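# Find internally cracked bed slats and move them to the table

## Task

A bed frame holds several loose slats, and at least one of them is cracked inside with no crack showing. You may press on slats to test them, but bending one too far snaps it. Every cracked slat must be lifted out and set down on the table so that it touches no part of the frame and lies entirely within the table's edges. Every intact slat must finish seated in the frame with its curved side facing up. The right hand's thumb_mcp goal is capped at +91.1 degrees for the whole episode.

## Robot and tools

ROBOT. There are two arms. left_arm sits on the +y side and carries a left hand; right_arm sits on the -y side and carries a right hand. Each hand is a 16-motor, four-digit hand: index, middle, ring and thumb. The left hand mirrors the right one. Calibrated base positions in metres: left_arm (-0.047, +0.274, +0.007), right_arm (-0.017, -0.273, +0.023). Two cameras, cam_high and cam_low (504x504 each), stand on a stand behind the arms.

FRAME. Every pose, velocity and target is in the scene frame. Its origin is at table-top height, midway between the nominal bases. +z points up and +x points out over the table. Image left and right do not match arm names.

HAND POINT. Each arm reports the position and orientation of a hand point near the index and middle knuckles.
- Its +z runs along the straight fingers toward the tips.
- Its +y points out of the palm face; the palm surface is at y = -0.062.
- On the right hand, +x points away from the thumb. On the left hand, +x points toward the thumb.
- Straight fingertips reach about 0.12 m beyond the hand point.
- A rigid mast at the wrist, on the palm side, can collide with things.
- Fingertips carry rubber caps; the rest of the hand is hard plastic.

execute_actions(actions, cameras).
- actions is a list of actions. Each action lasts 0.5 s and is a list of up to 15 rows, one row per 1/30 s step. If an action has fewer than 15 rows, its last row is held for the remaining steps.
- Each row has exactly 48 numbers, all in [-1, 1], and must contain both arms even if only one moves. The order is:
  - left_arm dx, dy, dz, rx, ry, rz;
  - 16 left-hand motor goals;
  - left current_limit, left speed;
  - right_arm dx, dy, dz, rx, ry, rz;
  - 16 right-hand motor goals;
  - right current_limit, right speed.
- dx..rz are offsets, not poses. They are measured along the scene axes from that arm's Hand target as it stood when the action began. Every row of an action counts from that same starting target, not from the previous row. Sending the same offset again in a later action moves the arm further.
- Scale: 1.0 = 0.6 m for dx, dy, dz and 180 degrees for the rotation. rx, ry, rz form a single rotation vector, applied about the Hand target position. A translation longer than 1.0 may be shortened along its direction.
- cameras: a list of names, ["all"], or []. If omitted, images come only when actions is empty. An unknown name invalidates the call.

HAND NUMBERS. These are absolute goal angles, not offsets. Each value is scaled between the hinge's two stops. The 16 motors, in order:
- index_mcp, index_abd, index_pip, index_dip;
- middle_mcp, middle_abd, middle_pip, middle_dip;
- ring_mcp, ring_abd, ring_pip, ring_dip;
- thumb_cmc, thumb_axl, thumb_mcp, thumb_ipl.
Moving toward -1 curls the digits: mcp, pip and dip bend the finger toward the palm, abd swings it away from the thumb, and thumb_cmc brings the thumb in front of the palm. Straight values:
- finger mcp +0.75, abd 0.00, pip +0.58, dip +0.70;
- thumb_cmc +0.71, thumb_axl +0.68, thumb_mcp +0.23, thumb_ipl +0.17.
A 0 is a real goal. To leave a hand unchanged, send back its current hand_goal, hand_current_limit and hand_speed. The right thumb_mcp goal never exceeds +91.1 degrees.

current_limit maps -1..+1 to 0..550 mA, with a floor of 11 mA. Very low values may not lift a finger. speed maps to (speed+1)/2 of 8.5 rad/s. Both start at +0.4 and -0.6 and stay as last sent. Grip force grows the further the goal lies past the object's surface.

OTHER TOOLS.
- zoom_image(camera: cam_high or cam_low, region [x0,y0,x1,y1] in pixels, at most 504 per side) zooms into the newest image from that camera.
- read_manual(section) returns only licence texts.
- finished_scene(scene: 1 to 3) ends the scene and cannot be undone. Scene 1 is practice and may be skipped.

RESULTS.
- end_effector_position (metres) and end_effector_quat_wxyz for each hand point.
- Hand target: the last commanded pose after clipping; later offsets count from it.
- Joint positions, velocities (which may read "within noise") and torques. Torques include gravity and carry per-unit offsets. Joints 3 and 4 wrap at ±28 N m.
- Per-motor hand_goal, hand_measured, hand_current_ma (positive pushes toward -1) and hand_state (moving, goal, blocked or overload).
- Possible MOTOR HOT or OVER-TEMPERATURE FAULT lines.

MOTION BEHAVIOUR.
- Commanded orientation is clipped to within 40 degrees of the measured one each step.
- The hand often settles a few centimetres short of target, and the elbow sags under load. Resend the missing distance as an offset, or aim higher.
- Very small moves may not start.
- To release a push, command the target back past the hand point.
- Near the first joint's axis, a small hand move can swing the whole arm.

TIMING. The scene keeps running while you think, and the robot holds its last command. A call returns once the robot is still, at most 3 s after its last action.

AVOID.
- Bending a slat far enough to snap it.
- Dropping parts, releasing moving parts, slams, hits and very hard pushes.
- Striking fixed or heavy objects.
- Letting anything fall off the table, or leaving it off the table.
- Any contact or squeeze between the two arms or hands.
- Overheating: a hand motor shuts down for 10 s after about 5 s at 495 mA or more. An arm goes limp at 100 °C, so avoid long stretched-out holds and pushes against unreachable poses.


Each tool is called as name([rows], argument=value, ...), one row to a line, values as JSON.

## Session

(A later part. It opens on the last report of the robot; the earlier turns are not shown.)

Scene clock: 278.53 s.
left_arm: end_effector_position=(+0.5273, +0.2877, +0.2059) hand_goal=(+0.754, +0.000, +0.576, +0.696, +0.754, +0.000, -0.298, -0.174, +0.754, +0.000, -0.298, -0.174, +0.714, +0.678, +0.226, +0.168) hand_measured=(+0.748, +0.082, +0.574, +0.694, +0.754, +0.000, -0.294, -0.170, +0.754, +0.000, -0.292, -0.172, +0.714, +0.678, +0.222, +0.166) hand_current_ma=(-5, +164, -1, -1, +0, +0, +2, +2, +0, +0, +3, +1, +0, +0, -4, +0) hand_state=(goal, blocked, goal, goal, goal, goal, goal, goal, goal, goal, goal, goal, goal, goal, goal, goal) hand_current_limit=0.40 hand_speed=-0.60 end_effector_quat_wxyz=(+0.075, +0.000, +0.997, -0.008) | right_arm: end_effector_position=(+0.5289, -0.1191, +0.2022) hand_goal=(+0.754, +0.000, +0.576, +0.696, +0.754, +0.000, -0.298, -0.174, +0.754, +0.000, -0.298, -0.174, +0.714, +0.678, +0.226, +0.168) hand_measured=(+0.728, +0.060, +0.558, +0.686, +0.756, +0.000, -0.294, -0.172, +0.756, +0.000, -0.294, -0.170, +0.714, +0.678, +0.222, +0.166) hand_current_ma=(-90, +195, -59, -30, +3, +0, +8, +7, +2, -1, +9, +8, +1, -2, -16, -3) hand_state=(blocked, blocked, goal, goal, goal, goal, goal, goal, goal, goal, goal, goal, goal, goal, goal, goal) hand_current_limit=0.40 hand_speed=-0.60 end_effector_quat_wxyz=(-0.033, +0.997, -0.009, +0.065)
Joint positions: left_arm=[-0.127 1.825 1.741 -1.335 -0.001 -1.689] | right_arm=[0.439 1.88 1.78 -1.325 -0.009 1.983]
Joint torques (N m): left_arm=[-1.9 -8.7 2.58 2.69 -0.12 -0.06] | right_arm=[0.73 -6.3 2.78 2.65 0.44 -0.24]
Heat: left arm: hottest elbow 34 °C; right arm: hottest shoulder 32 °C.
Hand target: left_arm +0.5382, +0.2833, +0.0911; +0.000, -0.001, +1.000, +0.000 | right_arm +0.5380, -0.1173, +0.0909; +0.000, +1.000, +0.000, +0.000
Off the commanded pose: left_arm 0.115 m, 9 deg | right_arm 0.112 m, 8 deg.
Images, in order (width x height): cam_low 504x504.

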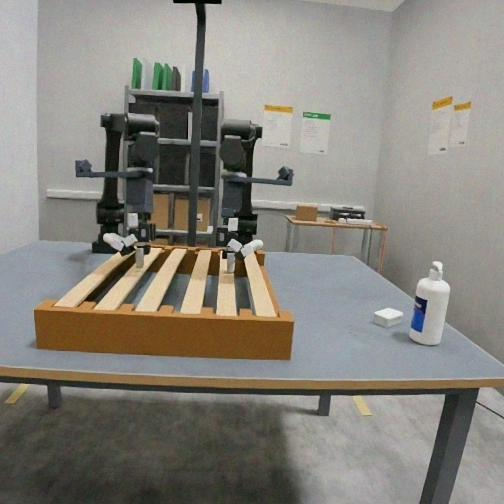

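execute_actions([
  [[0,0,0.133,0,0,0,0.754,0,0.576,0.696,0.754,0,-0.299,-0.174,0.754,0,-0.299,-0.174,0.714,0.678,0.226,0.168,0.4,-0.6,0,0,0.133,0,0,0,0.754,0,0.576,0.696,0.754,0,-0.299,-0.174,0.754,0,-0.299,-0.174,0.714,0.678,0.226,0.168,0.4,-0.6]],
  [[0,0,0.1,0,0,0,0.754,0,0.576,0.696,0.754,0,-0.299,-0.174,0.754,0,-0.299,-0.174,0.714,0.678,0.226,0.168,0.4,-0.6,0,0,0.1,0,0,0,0.754,0,0.576,0.696,0.754,0,-0.299,-0.174,0.754,0,-0.299,-0.174,0.714,0.678,0.226,0.168,0.4,-0.6]],
  [[-0.027,-0.003,0.077,0,0,0,0.754,0,-0.299,-0.174,0.754,0,-0.299,-0.174,0.754,0,0.576,0.696,0.714,0.678,0.226,0.168,0.4,-0.6,-0.027,-0.003,0.077,0,0,0,0.754,0,-0.299,-0.174,0.754,0,-0.299,-0.174,0.754,0,0.576,0.696,0.714,0.678,0.226,0.168,0.4,-0.6]],
  [[0,0,-0.07,0,0,0,0.754,0,-0.299,-0.174,0.754,0,-0.299,-0.174,0.754,0,0.576,0.696,0.714,0.678,0.226,0.168,0.4,-0.6,0,0,-0.07,0,0,0,0.754,0,-0.299,-0.174,0.754,0,-0.299,-0.174,0.754,0,0.576,0.696,0.714,0.678,0.226,0.168,0.4,-0.6]],
  [[0,0,-0.06,0,0,0,0.754,0,-0.299,-0.174,0.754,0,-0.299,-0.174,0.754,0,0.576,0.696,0.714,0.678,0.226,0.168,0.4,-0.6,0,0,-0.06,0,0,0,0.754,0,-0.299,-0.174,0.754,0,-0.299,-0.174,0.754,0,0.576,0.696,0.714,0.678,0.226,0.168,0.4,-0.6]],
])

execute_actions([
  [[0,0,-0.03,0,0,0,0.754,0,-0.299,-0.174,0.754,0,-0.299,-0.174,0.754,0,0.576,0.696,0.714,0.678,0.226,0.168,0.4,-0.6,0,0,-0.03,0,0,0,0.754,0,-0.299,-0.174,0.754,0,-0.299,-0.174,0.754,0,0.576,0.696,0.714,0.678,0.226,0.168,0.4,-0.6]],
  [[0,0,-0.03,0,0,0,0.754,0,-0.299,-0.174,0.754,0,-0.299,-0.174,0.754,0,0.576,0.696,0.714,0.678,0.226,0.168,0.4,-0.6,0,0,-0.03,0,0,0,0.754,0,-0.299,-0.174,0.754,0,-0.299,-0.174,0.754,0,0.576,0.696,0.714,0.678,0.226,0.168,0.4,-0.6]],
])

execute_actions([
  [[0,0,-0.03,0,0,0,0.754,0,-0.299,-0.174,0.754,0,-0.299,-0.174,0.754,0,0.576,0.696,0.714,0.678,0.226,0.168,0.4,-0.6,0,0,-0.03,0,0,0,0.754,0,-0.299,-0.174,0.754,0,-0.299,-0.174,0.754,0,0.576,0.696,0.714,0.678,0.226,0.168,0.4,-0.6]],
  [[0,0,-0.03,0,0,0,0.754,0,-0.299,-0.174,0.754,0,-0.299,-0.174,0.754,0,0.576,0.696,0.714,0.678,0.226,0.168,0.4,-0.6,0,0,-0.03,0,0,0,0.754,0,-0.299,-0.174,0.754,0,-0.299,-0.174,0.754,0,0.576,0.696,0.714,0.678,0.226,0.168,0.4,-0.6]],
  [[0,0,-0.03,0,0,0,0.754,0,-0.299,-0.174,0.754,0,-0.299,-0.174,0.754,0,0.576,0.696,0.714,0.678,0.226,0.168,0.4,-0.6,0,0,-0.03,0,0,0,0.754,0,-0.299,-0.174,0.754,0,-0.299,-0.174,0.754,0,0.576,0.696,0.714,0.678,0.226,0.168,0.4,-0.6]],
  [[0,0,-0.03,0,0,0,0.754,0,-0.299,-0.174,0.754,0,-0.299,-0.174,0.754,0,0.576,0.696,0.714,0.678,0.226,0.168,0.4,-0.6,0,0,-0.03,0,0,0,0.754,0,-0.299,-0.174,0.754,0,-0.299,-0.174,0.754,0,0.576,0.696,0.714,0.678,0.226,0.168,0.4,-0.6]],
])

execute_actions([
  [[0,0,0.133,0,0,0,0.754,0,-0.299,-0.174,0.754,0,-0.299,-0.174,0.754,0,0.576,0.696,0.714,0.678,0.226,0.168,0.4,-0.6,0,0,0.133,0,0,0,0.754,0,-0.299,-0.174,0.754,0,-0.299,-0.174,0.754,0,0.576,0.696,0.714,0.678,0.226,0.168,0.4,-0.6]],
  [[0,0,0.1,0,0,0,0.754,0,-0.299,-0.174,0.754,0,-0.299,-0.174,0.754,0,0.576,0.696,0.714,0.678,0.226,0.168,0.4,-0.6,0,0,0.1,0,0,0,0.754,0,-0.299,-0.174,0.754,0,-0.299,-0.174,0.754,0,0.576,0.696,0.714,0.678,0.226,0.168,0.4,-0.6]],
  [[0,0.133,0.077,0,0,0,0.754,0,-0.299,-0.174,0.754,0,-0.299,-0.174,0.754,0,0.576,0.696,0.714,0.678,0.226,0.168,0.4,-0.6,0,0.145,0.077,0,0,0,0.754,0,-0.299,-0.174,0.754,0,-0.299,-0.174,0.754,0,0.576,0.696,0.714,0.678,0.226,0.168,0.4,-0.6]],
  [[0,0,-0.07,0,0,0,0.754,0,-0.299,-0.174,0.754,0,-0.299,-0.174,0.754,0,0.576,0.696,0.714,0.678,0.226,0.168,0.4,-0.6,0,0,-0.07,0,0,0,0.754,0,-0.299,-0.174,0.754,0,-0.299,-0.174,0.754,0,0.576,0.696,0.714,0.678,0.226,0.168,0.4,-0.6]],
  [[0,0,-0.06,0,0,0,0.754,0,-0.299,-0.174,0.754,0,-0.299,-0.174,0.754,0,0.576,0.696,0.714,0.678,0.226,0.168,0.4,-0.6,0,0,-0.06,0,0,0,0.754,0,-0.299,-0.174,0.754,0,-0.299,-0.174,0.754,0,0.576,0.696,0.714,0.678,0.226,0.168,0.4,-0.6]],
])

execute_actions([
  [[0,0,-0.03,0,0,0,0.754,0,-0.299,-0.174,0.754,0,-0.299,-0.174,0.754,0,0.576,0.696,0.714,0.678,0.226,0.168,0.4,-0.6,0,0,-0.03,0,0,0,0.754,0,-0.299,-0.174,0.754,0,-0.299,-0.174,0.754,0,0.576,0.696,0.714,0.678,0.226,0.168,0.4,-0.6]],
  [[0,0,-0.03,0,0,0,0.754,0,-0.299,-0.174,0.754,0,-0.299,-0.174,0.754,0,0.576,0.696,0.714,0.678,0.226,0.168,0.4,-0.6,0,0,-0.03,0,0,0,0.754,0,-0.299,-0.174,0.754,0,-0.299,-0.174,0.754,0,0.576,0.696,0.714,0.678,0.226,0.168,0.4,-0.6]],
])

execute_actions([
  [[0,0,-0.03,0,0,0,0.754,0,-0.299,-0.174,0.754,0,-0.299,-0.174,0.754,0,0.576,0.696,0.714,0.678,0.226,0.168,0.4,-0.6,0,0,-0.03,0,0,0,0.754,0,-0.299,-0.174,0.754,0,-0.299,-0.174,0.754,0,0.576,0.696,0.714,0.678,0.226,0.168,0.4,-0.6]],
  [[0,0,-0.03,0,0,0,0.754,0,-0.299,-0.174,0.754,0,-0.299,-0.174,0.754,0,0.576,0.696,0.714,0.678,0.226,0.168,0.4,-0.6,0,0,-0.03,0,0,0,0.754,0,-0.299,-0.174,0.754,0,-0.299,-0.174,0.754,0,0.576,0.696,0.714,0.678,0.226,0.168,0.4,-0.6]],
  [[0,0,-0.03,0,0,0,0.754,0,-0.299,-0.174,0.754,0,-0.299,-0.174,0.754,0,0.576,0.696,0.714,0.678,0.226,0.168,0.4,-0.6,0,0,-0.03,0,0,0,0.754,0,-0.299,-0.174,0.754,0,-0.299,-0.174,0.754,0,0.576,0.696,0.714,0.678,0.226,0.168,0.4,-0.6]],
  [[0,0,-0.03,0,0,0,0.754,0,-0.299,-0.174,0.754,0,-0.299,-0.174,0.754,0,0.576,0.696,0.714,0.678,0.226,0.168,0.4,-0.6,0,0,-0.03,0,0,0,0.754,0,-0.299,-0.174,0.754,0,-0.299,-0.174,0.754,0,0.576,0.696,0.714,0.678,0.226,0.168,0.4,-0.6]],
])

Scene clock: 303.67 s.
left_arm: end_effector_position=(+0.5213, +0.2861, +0.2152) hand_goal=(+0.754, +0.000, -0.298, -0.174, +0.754, +0.000, -0.298, -0.174, +0.754, +0.000, +0.576, +0.696, +0.714, +0.678, +0.226, +0.168) hand_measured=(+0.752, -0.002, -0.292, -0.170, +0.754, +0.000, -0.294, -0.170, +0.754, +0.004, +0.572, +0.694, +0.714, +0.678, +0.222, +0.166) hand_current_ma=(-1, -1, +3, +2, +0, +0, +2, +2, +0, +1, -1, -1, +0, +0, -4, +0) hand_state=(goal, goal, goal, goal, goal, goal, goal, goal, goal, goal, goal, goal, goal, goal, goal, goal) hand_current_limit=0.40 hand_speed=-0.60 end_effector_quat_wxyz=(+0.011, +0.001, +1.000, -0.001) | right_arm: end_effector_position=(+0.5204, -0.1229, +0.2119) hand_goal=(+0.754, +0.000, -0.298, -0.174, +0.754, +0.000, -0.298, -0.174, +0.754, +0.000, +0.576, +0.696, +0.714, +0.678, +0.226, +0.168) hand_measured=(+0.754, -0.002, -0.292, -0.172, +0.756, +0.000, -0.294, -0.172, +0.752, +0.006, +0.574, +0.694, +0.714, +0.678, +0.222, +0.166) hand_current_ma=(-2, -4, +16, +7, +3, +0, +8, +7, -2, +14, -4, -6, +1, -2, -16, -3) hand_state=(goal, goal, goal, goal, goal, goal, goal, goal, goal, goal, goal, goal, goal, goal, goal, goal) hand_current_limit=0.40 hand_speed=-0.60 end_effector_quat_wxyz=(-0.004, +1.000, -0.007, +0.006)
Joint positions: left_arm=[-0.131 1.899 1.871 -1.521 -0.001 -1.692] | right_arm=[0.441 1.946 1.891 -1.501 -0.001 1.982]
Joint torques (N m): left_arm=[-2.08 -19.96 6.2 0.68 -0.07 -0.09] | right_arm=[0.91 -15.44 6.75 0.32 0.19 -0.15]
Heat: left arm: hottest elbow 34 °C; right arm: hottest shoulder 32 °C.
Hand target: left_arm +0.5220, +0.2814, +0.1991; +0.000, -0.001, +1.000, +0.000 | right_arm +0.5217, -0.1190, +0.1988; +0.000, +1.000, +0.000, +0.000
Off the commanded pose: left_arm 0.017 m, 1 deg | right_arm 0.014 m, 1 deg.

Scene clock: 304.87 s.
left_arm: end_effector_position=(+0.5232, +0.2858, +0.2065) hand_goal=(+0.754, +0.000, -0.298, -0.174, +0.754, +0.000, -0.298, -0.174, +0.754, +0.000, +0.576, +0.696, +0.714, +0.678, +0.226, +0.168) hand_measured=(+0.752, -0.002, -0.292, -0.170, +0.754, +0.000, -0.294, -0.170, +0.748, +0.052, +0.572, +0.694, +0.714, +0.678, +0.222, +0.166) hand_current_ma=(-1, -1, +3, +2, +0, +0, +2, +2, -4, +81, -1, -1, +0, +0, -4, +0) hand_state=(goal, goal, goal, goal, goal, goal, goal, goal, goal, blocked, goal, goal, goal, goal, goal, goal) hand_current_limit=0.40 hand_speed=-0.60 end_effector_quat_wxyz=(+0.033, +0.000, +0.999, -0.003) | right_arm: end_effector_position=(+0.5220, -0.1222, +0.2047) hand_goal=(+0.754, +0.000, -0.298, -0.174, +0.754, +0.000, -0.298, -0.174, +0.754, +0.000, +0.576, +0.696, +0.714, +0.678, +0.226, +0.168) hand_measured=(+0.754, -0.002, -0.292, -0.172, +0.756, +0.000, -0.294, -0.172, +0.742, +0.056, +0.570, +0.692, +0.714, +0.678, +0.222, +0.166) hand_current_ma=(-2, -3, +15, +7, +3, +0, +8, +7, -39, +176, -16, -8, +1, -2, -15, -3) hand_state=(goal, goal, goal, goal, goal, goal, goal, goal, goal, blocked, goal, goal, goal, goal, goal, goal) hand_current_limit=0.40 hand_speed=-0.60 end_effector_quat_wxyz=(-0.012, +1.000, -0.007, +0.028)
Joint positions: left_arm=[-0.131 1.874 1.812 -1.443 -0.001 -1.693] | right_arm=[0.441 1.919 1.836 -1.427 -0.001 1.982]
Joint torques (N m): left_arm=[-2.37 -17.03 4.64 1.1 -0.12 -0.07] | right_arm=[1.03 -12.86 5.2 0.92 0.12 -0.15]
Heat: left arm: hottest elbow 34 °C; right arm: hottest shoulder 32 °C.
Hand target: left_arm +0.5219, +0.2814, +0.1631; +0.000, -0.001, +1.000, +0.000 | right_arm +0.5218, -0.1190, +0.1629; +0.000, +1.000, +0.000, +0.000
Off the commanded pose: left_arm 0.044 m, 4 deg | right_arm 0.042 m, 4 deg.

Scene clock: 307.07 s.
left_arm: end_effector_position=(+0.5271, +0.2851, +0.1925) hand_goal=(+0.754, +0.000, -0.298, -0.174, +0.754, +0.000, -0.298, -0.174, +0.754, +0.000, +0.576, +0.696, +0.714, +0.678, +0.226, +0.168) hand_measured=(+0.752, -0.002, -0.294, -0.170, +0.754, +0.000, -0.294, -0.170, +0.744, +0.106, +0.568, +0.692, +0.714, +0.678, +0.222, +0.166) hand_current_ma=(-1, -1, +3, +2, +0, +0, +2, +2, -11, +236, -5, -2, +0, +0, -4, +0) hand_state=(goal, goal, goal, goal, goal, goal, goal, goal, goal, blocked, goal, goal, goal, goal, goal, goal) hand_current_limit=0.40 hand_speed=-0.60 end_effector_quat_wxyz=(+0.085, +0.000, +0.996, -0.009) | right_arm: end_effector_position=(+0.5297, -0.1185, +0.1899) hand_goal=(+0.754, +0.000, -0.298, -0.174, +0.754, +0.000, -0.298, -0.174, +0.754, +0.000, +0.576, +0.696, +0.714, +0.678, +0.226, +0.168) hand_measured=(+0.754, -0.002, -0.292, -0.172, +0.756, +0.000, -0.294, -0.172, +0.714, +0.224, +0.552, +0.678, +0.714, +0.678, +0.222, +0.166) hand_current_ma=(-2, -3, +14, +7, +3, +0, +8, +7, -150, +385, -82, -56, +1, -2, -15, -3) hand_state=(goal, goal, goal, goal, goal, goal, goal, goal, blocked, blocked, blocked, goal, goal, goal, goal, goal) hand_current_limit=0.40 hand_speed=-0.60 end_effector_quat_wxyz=(-0.031, +0.996, -0.006, +0.080)
Joint positions: left_arm=[-0.132 1.816 1.693 -1.276 -0.004 -1.695] | right_arm=[0.444 1.868 1.727 -1.258 0.007 1.982]
Joint torques (N m): left_arm=[-2.08 -10.17 2.85 1.22 -0.06 -0.07] | right_arm=[0.67 -6.89 3.21 0.94 -0.19 -0.17]
Heat: left arm: hottest elbow 34 °C; right arm: hottest shoulder 32 °C.
Hand target: left_arm +0.5220, +0.2815, +0.0912; +0.000, -0.001, +1.000, +0.000 | right_arm +0.5216, -0.1191, +0.0907; +0.000, +1.000, +0.000, -0.001
Off the commanded pose: left_arm 0.102 m, 10 deg | right_arm 0.099 m, 10 deg.

Scene clock: 309.77 s.
left_arm: end_effector_position=(+0.5179, +0.3586, +0.2137) hand_goal=(+0.754, +0.000, -0.298, -0.174, +0.754, +0.000, -0.298, -0.174, +0.754, +0.000, +0.576, +0.696, +0.714, +0.678, +0.226, +0.168) hand_measured=(+0.756, -0.002, -0.294, -0.170, +0.756, +0.000, -0.294, -0.170, +0.752, +0.002, +0.574, +0.694, +0.714, +0.678, +0.222, +0.166) hand_current_ma=(+0, +0, +2, +2, +0, +0, +2, +2, +0, +1, -1, -1, +0, +0, -4, +0) hand_state=(goal, goal, goal, goal, goal, goal, goal, goal, goal, goal, goal, goal, goal, goal, goal, goal) hand_current_limit=0.40 hand_speed=-0.60 end_effector_quat_wxyz=(+0.008, -0.004, +1.000, +0.001) | right_arm: end_effector_position=(+0.5221, -0.0339, +0.2130) hand_goal=(+0.754, +0.000, -0.298, -0.174, +0.754, +0.000, -0.298, -0.174, +0.754, +0.000, +0.576, +0.696, +0.714, +0.678, +0.226, +0.168) hand_measured=(+0.754, -0.002, -0.294, -0.172, +0.754, +0.000, -0.294, -0.172, +0.750, +0.006, +0.574, +0.694, +0.714, +0.678, +0.220, +0.166) hand_current_ma=(+0, -2, +12, +7, +1, +0, +7, +7, -9, +11, -3, -4, -2, -2, -19, -4) hand_state=(goal, goal, goal, goal, goal, goal, goal, goal, goal, goal, goal, goal, goal, goal, goal, goal) hand_current_limit=0.40 hand_speed=-0.60 end_effector_quat_wxyz=(-0.002, +1.000, +0.007, +0.007)
Joint positions: left_arm=[-0.009 1.883 1.842 -1.514 -0.001 -1.579] | right_arm=[0.57 2.069 2.088 -1.574 0.003 2.082]
Joint torques (N m): left_arm=[-1.2 -19.66 6.68 0.64 -0.12 0.13] | right_arm=[0.21 -17.14 6.8 0.28 -0.04 0.08]
Heat: left arm: hottest elbow 34 °C; right arm: hottest shoulder 32 °C.
Hand target: left_arm +0.5219, +0.3612, +0.1992; +0.000, -0.001, +1.000, +0.000 | right_arm +0.5216, -0.0320, +0.1988; +0.000, +1.000, +0.000, +0.000
Off the commanded pose: left_arm 0.015 m, 1 deg | right_arm 0.014 m, 1 deg.

Scene clock: 310.97 s.
left_arm: end_effector_position=(+0.5217, +0.3586, +0.2033) hand_goal=(+0.754, +0.000, -0.298, -0.174, +0.754, +0.000, -0.298, -0.174, +0.754, +0.000, +0.576, +0.696, +0.714, +0.678, +0.226, +0.168) hand_measured=(+0.756, -0.002, -0.294, -0.170, +0.756, +0.000, -0.294, -0.170, +0.752, +0.052, +0.574, +0.694, +0.714, +0.678, +0.222, +0.166) hand_current_ma=(+0, +0, +2, +2, +0, +0, +2, +2, +0, +81, -1, -1, +0, +0, -4, +0) hand_state=(goal, goal, goal, goal, goal, goal, goal, goal, goal, blocked, goal, goal, goal, goal, goal, goal) hand_current_limit=0.40 hand_speed=-0.60 end_effector_quat_wxyz=(+0.030, -0.004, +1.000, +0.000) | right_arm: end_effector_position=(+0.5228, -0.0333, +0.2058) hand_goal=(+0.754, +0.000, -0.298, -0.174, +0.754, +0.000, -0.298, -0.174, +0.754, +0.000, +0.576, +0.696, +0.714, +0.678, +0.226, +0.168) hand_measured=(+0.754, -0.002, -0.294, -0.172, +0.754, +0.000, -0.294, -0.172, +0.740, +0.048, +0.568, +0.692, +0.714, +0.678, +0.220, +0.166) hand_current_ma=(+0, -2, +11, +7, +1, +0, +7, +7, -44, +146, -19, -10, -1, -2, -18, -4) hand_state=(goal, goal, goal, goal, goal, goal, goal, goal, goal, blocked, goal, goal, goal, goal, goal, goal) hand_current_limit=0.40 hand_speed=-0.60 end_effector_quat_wxyz=(-0.014, +1.000, +0.006, +0.027)
Joint positions: left_arm=[-0.009 1.864 1.788 -1.435 -0.001 -1.579] | right_arm=[0.57 2.035 2.02 -1.495 0.003 2.085]
Joint torques (N m): left_arm=[-1.03 -17.2 4.83 1.07 -0.1 0.13] | right_arm=[0.44 -14.1 5.27 0.77 -0.04 0.04]
Heat: left arm: hottest elbow 34 °C; right arm: hottest shoulder 32 °C.
Hand target: left_arm +0.5220, +0.3612, +0.1632; +0.000, -0.001, +1.000, +0.000 | right_arm +0.5217, -0.0320, +0.1628; +0.000, +1.000, +0.000, +0.000
Off the commanded pose: left_arm 0.040 m, 4 deg | right_arm 0.043 m, 4 deg.

Scene clock: 313.17 s.
left_arm: end_effector_position=(+0.5254, +0.3586, +0.1892) hand_goal=(+0.754, +0.000, -0.298, -0.174, +0.754, +0.000, -0.298, -0.174, +0.754, +0.000, +0.576, +0.696, +0.714, +0.678, +0.226, +0.168) hand_measured=(+0.756, -0.002, -0.294, -0.170, +0.756, +0.000, -0.294, -0.170, +0.750, +0.112, +0.574, +0.694, +0.714, +0.678, +0.222, +0.166) hand_current_ma=(+0, +0, +2, +2, +0, +0, +2, +2, -2, +261, -1, -1, +0, +0, -4, +0) hand_state=(goal, goal, goal, goal, goal, goal, goal, goal, goal, blocked, goal, goal, goal, goal, goal, goal) hand_current_limit=0.40 hand_speed=-0.60 end_effector_quat_wxyz=(+0.082, -0.004, +0.997, +0.000) | right_arm: end_effector_position=(+0.5261, -0.0311, +0.1918) hand_goal=(+0.754, +0.000, -0.298, -0.174, +0.754, +0.000, -0.298, -0.174, +0.754, +0.000, +0.576, +0.696, +0.714, +0.678, +0.226, +0.168) hand_measured=(+0.754, -0.002, -0.294, -0.172, +0.754, +0.000, -0.294, -0.172, +0.718, +0.144, +0.552, +0.678, +0.714, +0.678, +0.220, +0.166) hand_current_ma=(+0, -2, +11, +7, +1, +0, +7, +7, -138, +385, -75, -53, -1, -2, -18, -4) hand_state=(goal, goal, goal, goal, goal, goal, goal, goal, blocked, blocked, blocked, goal, goal, goal, goal, goal) hand_current_limit=0.40 hand_speed=-0.60 end_effector_quat_wxyz=(-0.038, +0.997, +0.005, +0.070)
Joint positions: left_arm=[-0.009 1.808 1.669 -1.268 -0.001 -1.579] | right_arm=[0.571 1.973 1.894 -1.332 0.004 2.088]
Joint torques (N m): left_arm=[-1.26 -10.29 3.14 1.33 -0.05 0.12] | right_arm=[0.26 -8.35 3.43 1.2 -0.03 0.03]
Heat: left arm: hottest elbow 34 °C; right arm: hottest shoulder 32 °C.
Hand target: left_arm +0.5219, +0.3612, +0.0912; +0.000, -0.001, +1.000, +0.000 | right_arm +0.5217, -0.0321, +0.0909; +0.000, +1.000, +0.000, +0.000
Off the commanded pose: left_arm 0.098 m, 9 deg | right_arm 0.101 m, 9 deg.

execute_actions([
  [[0,0,0.133,0,0,0,0.754,0,-0.299,-0.174,0.754,0,-0.299,-0.174,0.754,0,0.576,0.696,0.714,0.678,0.226,0.168,0.4,-0.6,0,0,0.133,0,0,0,0.754,0,-0.299,-0.174,0.754,0,-0.299,-0.174,0.754,0,0.576,0.696,0.714,0.678,0.226,0.168,0.4,-0.6]],
  [[0,0,0.12,0,0,0,0.754,0,-0.299,-0.174,0.754,0,-0.299,-0.174,0.754,0,0.576,0.696,0.714,0.678,0.226,0.168,0.4,-0.6,0,0,0.12,0,0,0,0.754,0,-0.299,-0.174,0.754,0,-0.299,-0.174,0.754,0,0.576,0.696,0.714,0.678,0.226,0.168,0.4,-0.6]],
  [[0.09,-0.005,0.0,0,-0.055,0,0.754,0,-0.299,-0.174,0.754,0,-0.299,-0.174,0.754,0,0.576,0.696,0.714,0.678,0.226,0.168,0.4,-0.6,0.09,0.0,0.0,0,-0.055,0,0.754,0,-0.299,-0.174,0.754,0,-0.299,-0.174,0.754,0,0.576,0.696,0.714,0.678,0.226,0.168,0.4,-0.6]],
  [[0.09,-0.005,-0.01,0,-0.056,0,0.754,0,-0.299,-0.174,0.754,0,-0.299,-0.174,0.754,0,0.576,0.696,0.714,0.678,0.226,0.168,0.4,-0.6,0.09,0.0,-0.01,0,-0.056,0,0.754,0,-0.299,-0.174,0.754,0,-0.299,-0.174,0.754,0,0.576,0.696,0.714,0.678,0.226,0.168,0.4,-0.6]],
], cameras=["all"])

Scene clock: 325.73 s.
left_arm: end_effector_position=(+0.6112, +0.3586, +0.2389) hand_goal=(+0.754, +0.000, -0.298, -0.174, +0.754, +0.000, -0.298, -0.174, +0.754, +0.000, +0.576, +0.696, +0.714, +0.678, +0.226, +0.168) hand_measured=(+0.756, +0.000, -0.294, -0.170, +0.756, +0.000, -0.294, -0.170, +0.750, +0.002, +0.574, +0.694, +0.714, +0.678, +0.222, +0.166) hand_current_ma=(+0, +0, +2, +2, +0, +0, +2, +2, -2, +1, -1, -1, +0, +0, -4, -1) hand_state=(goal, goal, goal, goal, goal, goal, goal, goal, goal, goal, goal, goal, goal, goal, goal, goal) hand_current_limit=0.40 hand_speed=-0.60 end_effector_quat_wxyz=(+0.163, -0.003, +0.987, +0.000) | right_arm: end_effector_position=(+0.6140, -0.0362, +0.2274) hand_goal=(+0.754, +0.000, -0.298, -0.174, +0.754, +0.000, -0.298, -0.174, +0.754, +0.000, +0.576, +0.696, +0.714, +0.678, +0.226, +0.168) hand_measured=(+0.756, +0.000, -0.294, -0.172, +0.756, +0.002, -0.294, -0.172, +0.754, +0.002, +0.576, +0.694, +0.714, +0.678, +0.222, +0.166) hand_current_ma=(+2, +1, +11, +7, +3, +2, +7, +7, -2, +4, +0, -4, -1, -2, -15, -3) hand_state=(goal, goal, goal, goal, goal, goal, goal, goal, goal, goal, goal, goal, goal, goal, goal, goal) hand_current_limit=0.40 hand_speed=-0.60 end_effector_quat_wxyz=(+0.008, +0.988, -0.005, +0.154)
Joint positions: left_arm=[-0.009 1.931 1.963 -1.276 -0.001 -1.577] | right_arm=[0.541 2.141 2.229 -1.393 0.162 2.055]
Joint torques (N m): left_arm=[-2.02 -19.84 11.1 1.2 -0.17 0.04] | right_arm=[-0.03 -18.61 11.56 0.64 0.36 -0.31]
Heat: left arm: hottest elbow 34 °C; right arm: hottest shoulder 32 °C.
Hand target: left_arm +0.6300, +0.3552, +0.2370; +0.173, -0.001, +0.985, +0.000 | right_arm +0.6297, -0.0322, +0.2366; +0.000, +0.985, +0.000, +0.173
Off the commanded pose: left_arm 0.019 m, 1 deg | right_arm 0.019 m, 2 deg.

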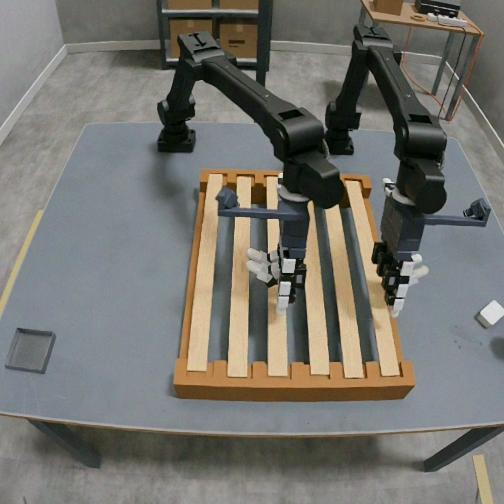

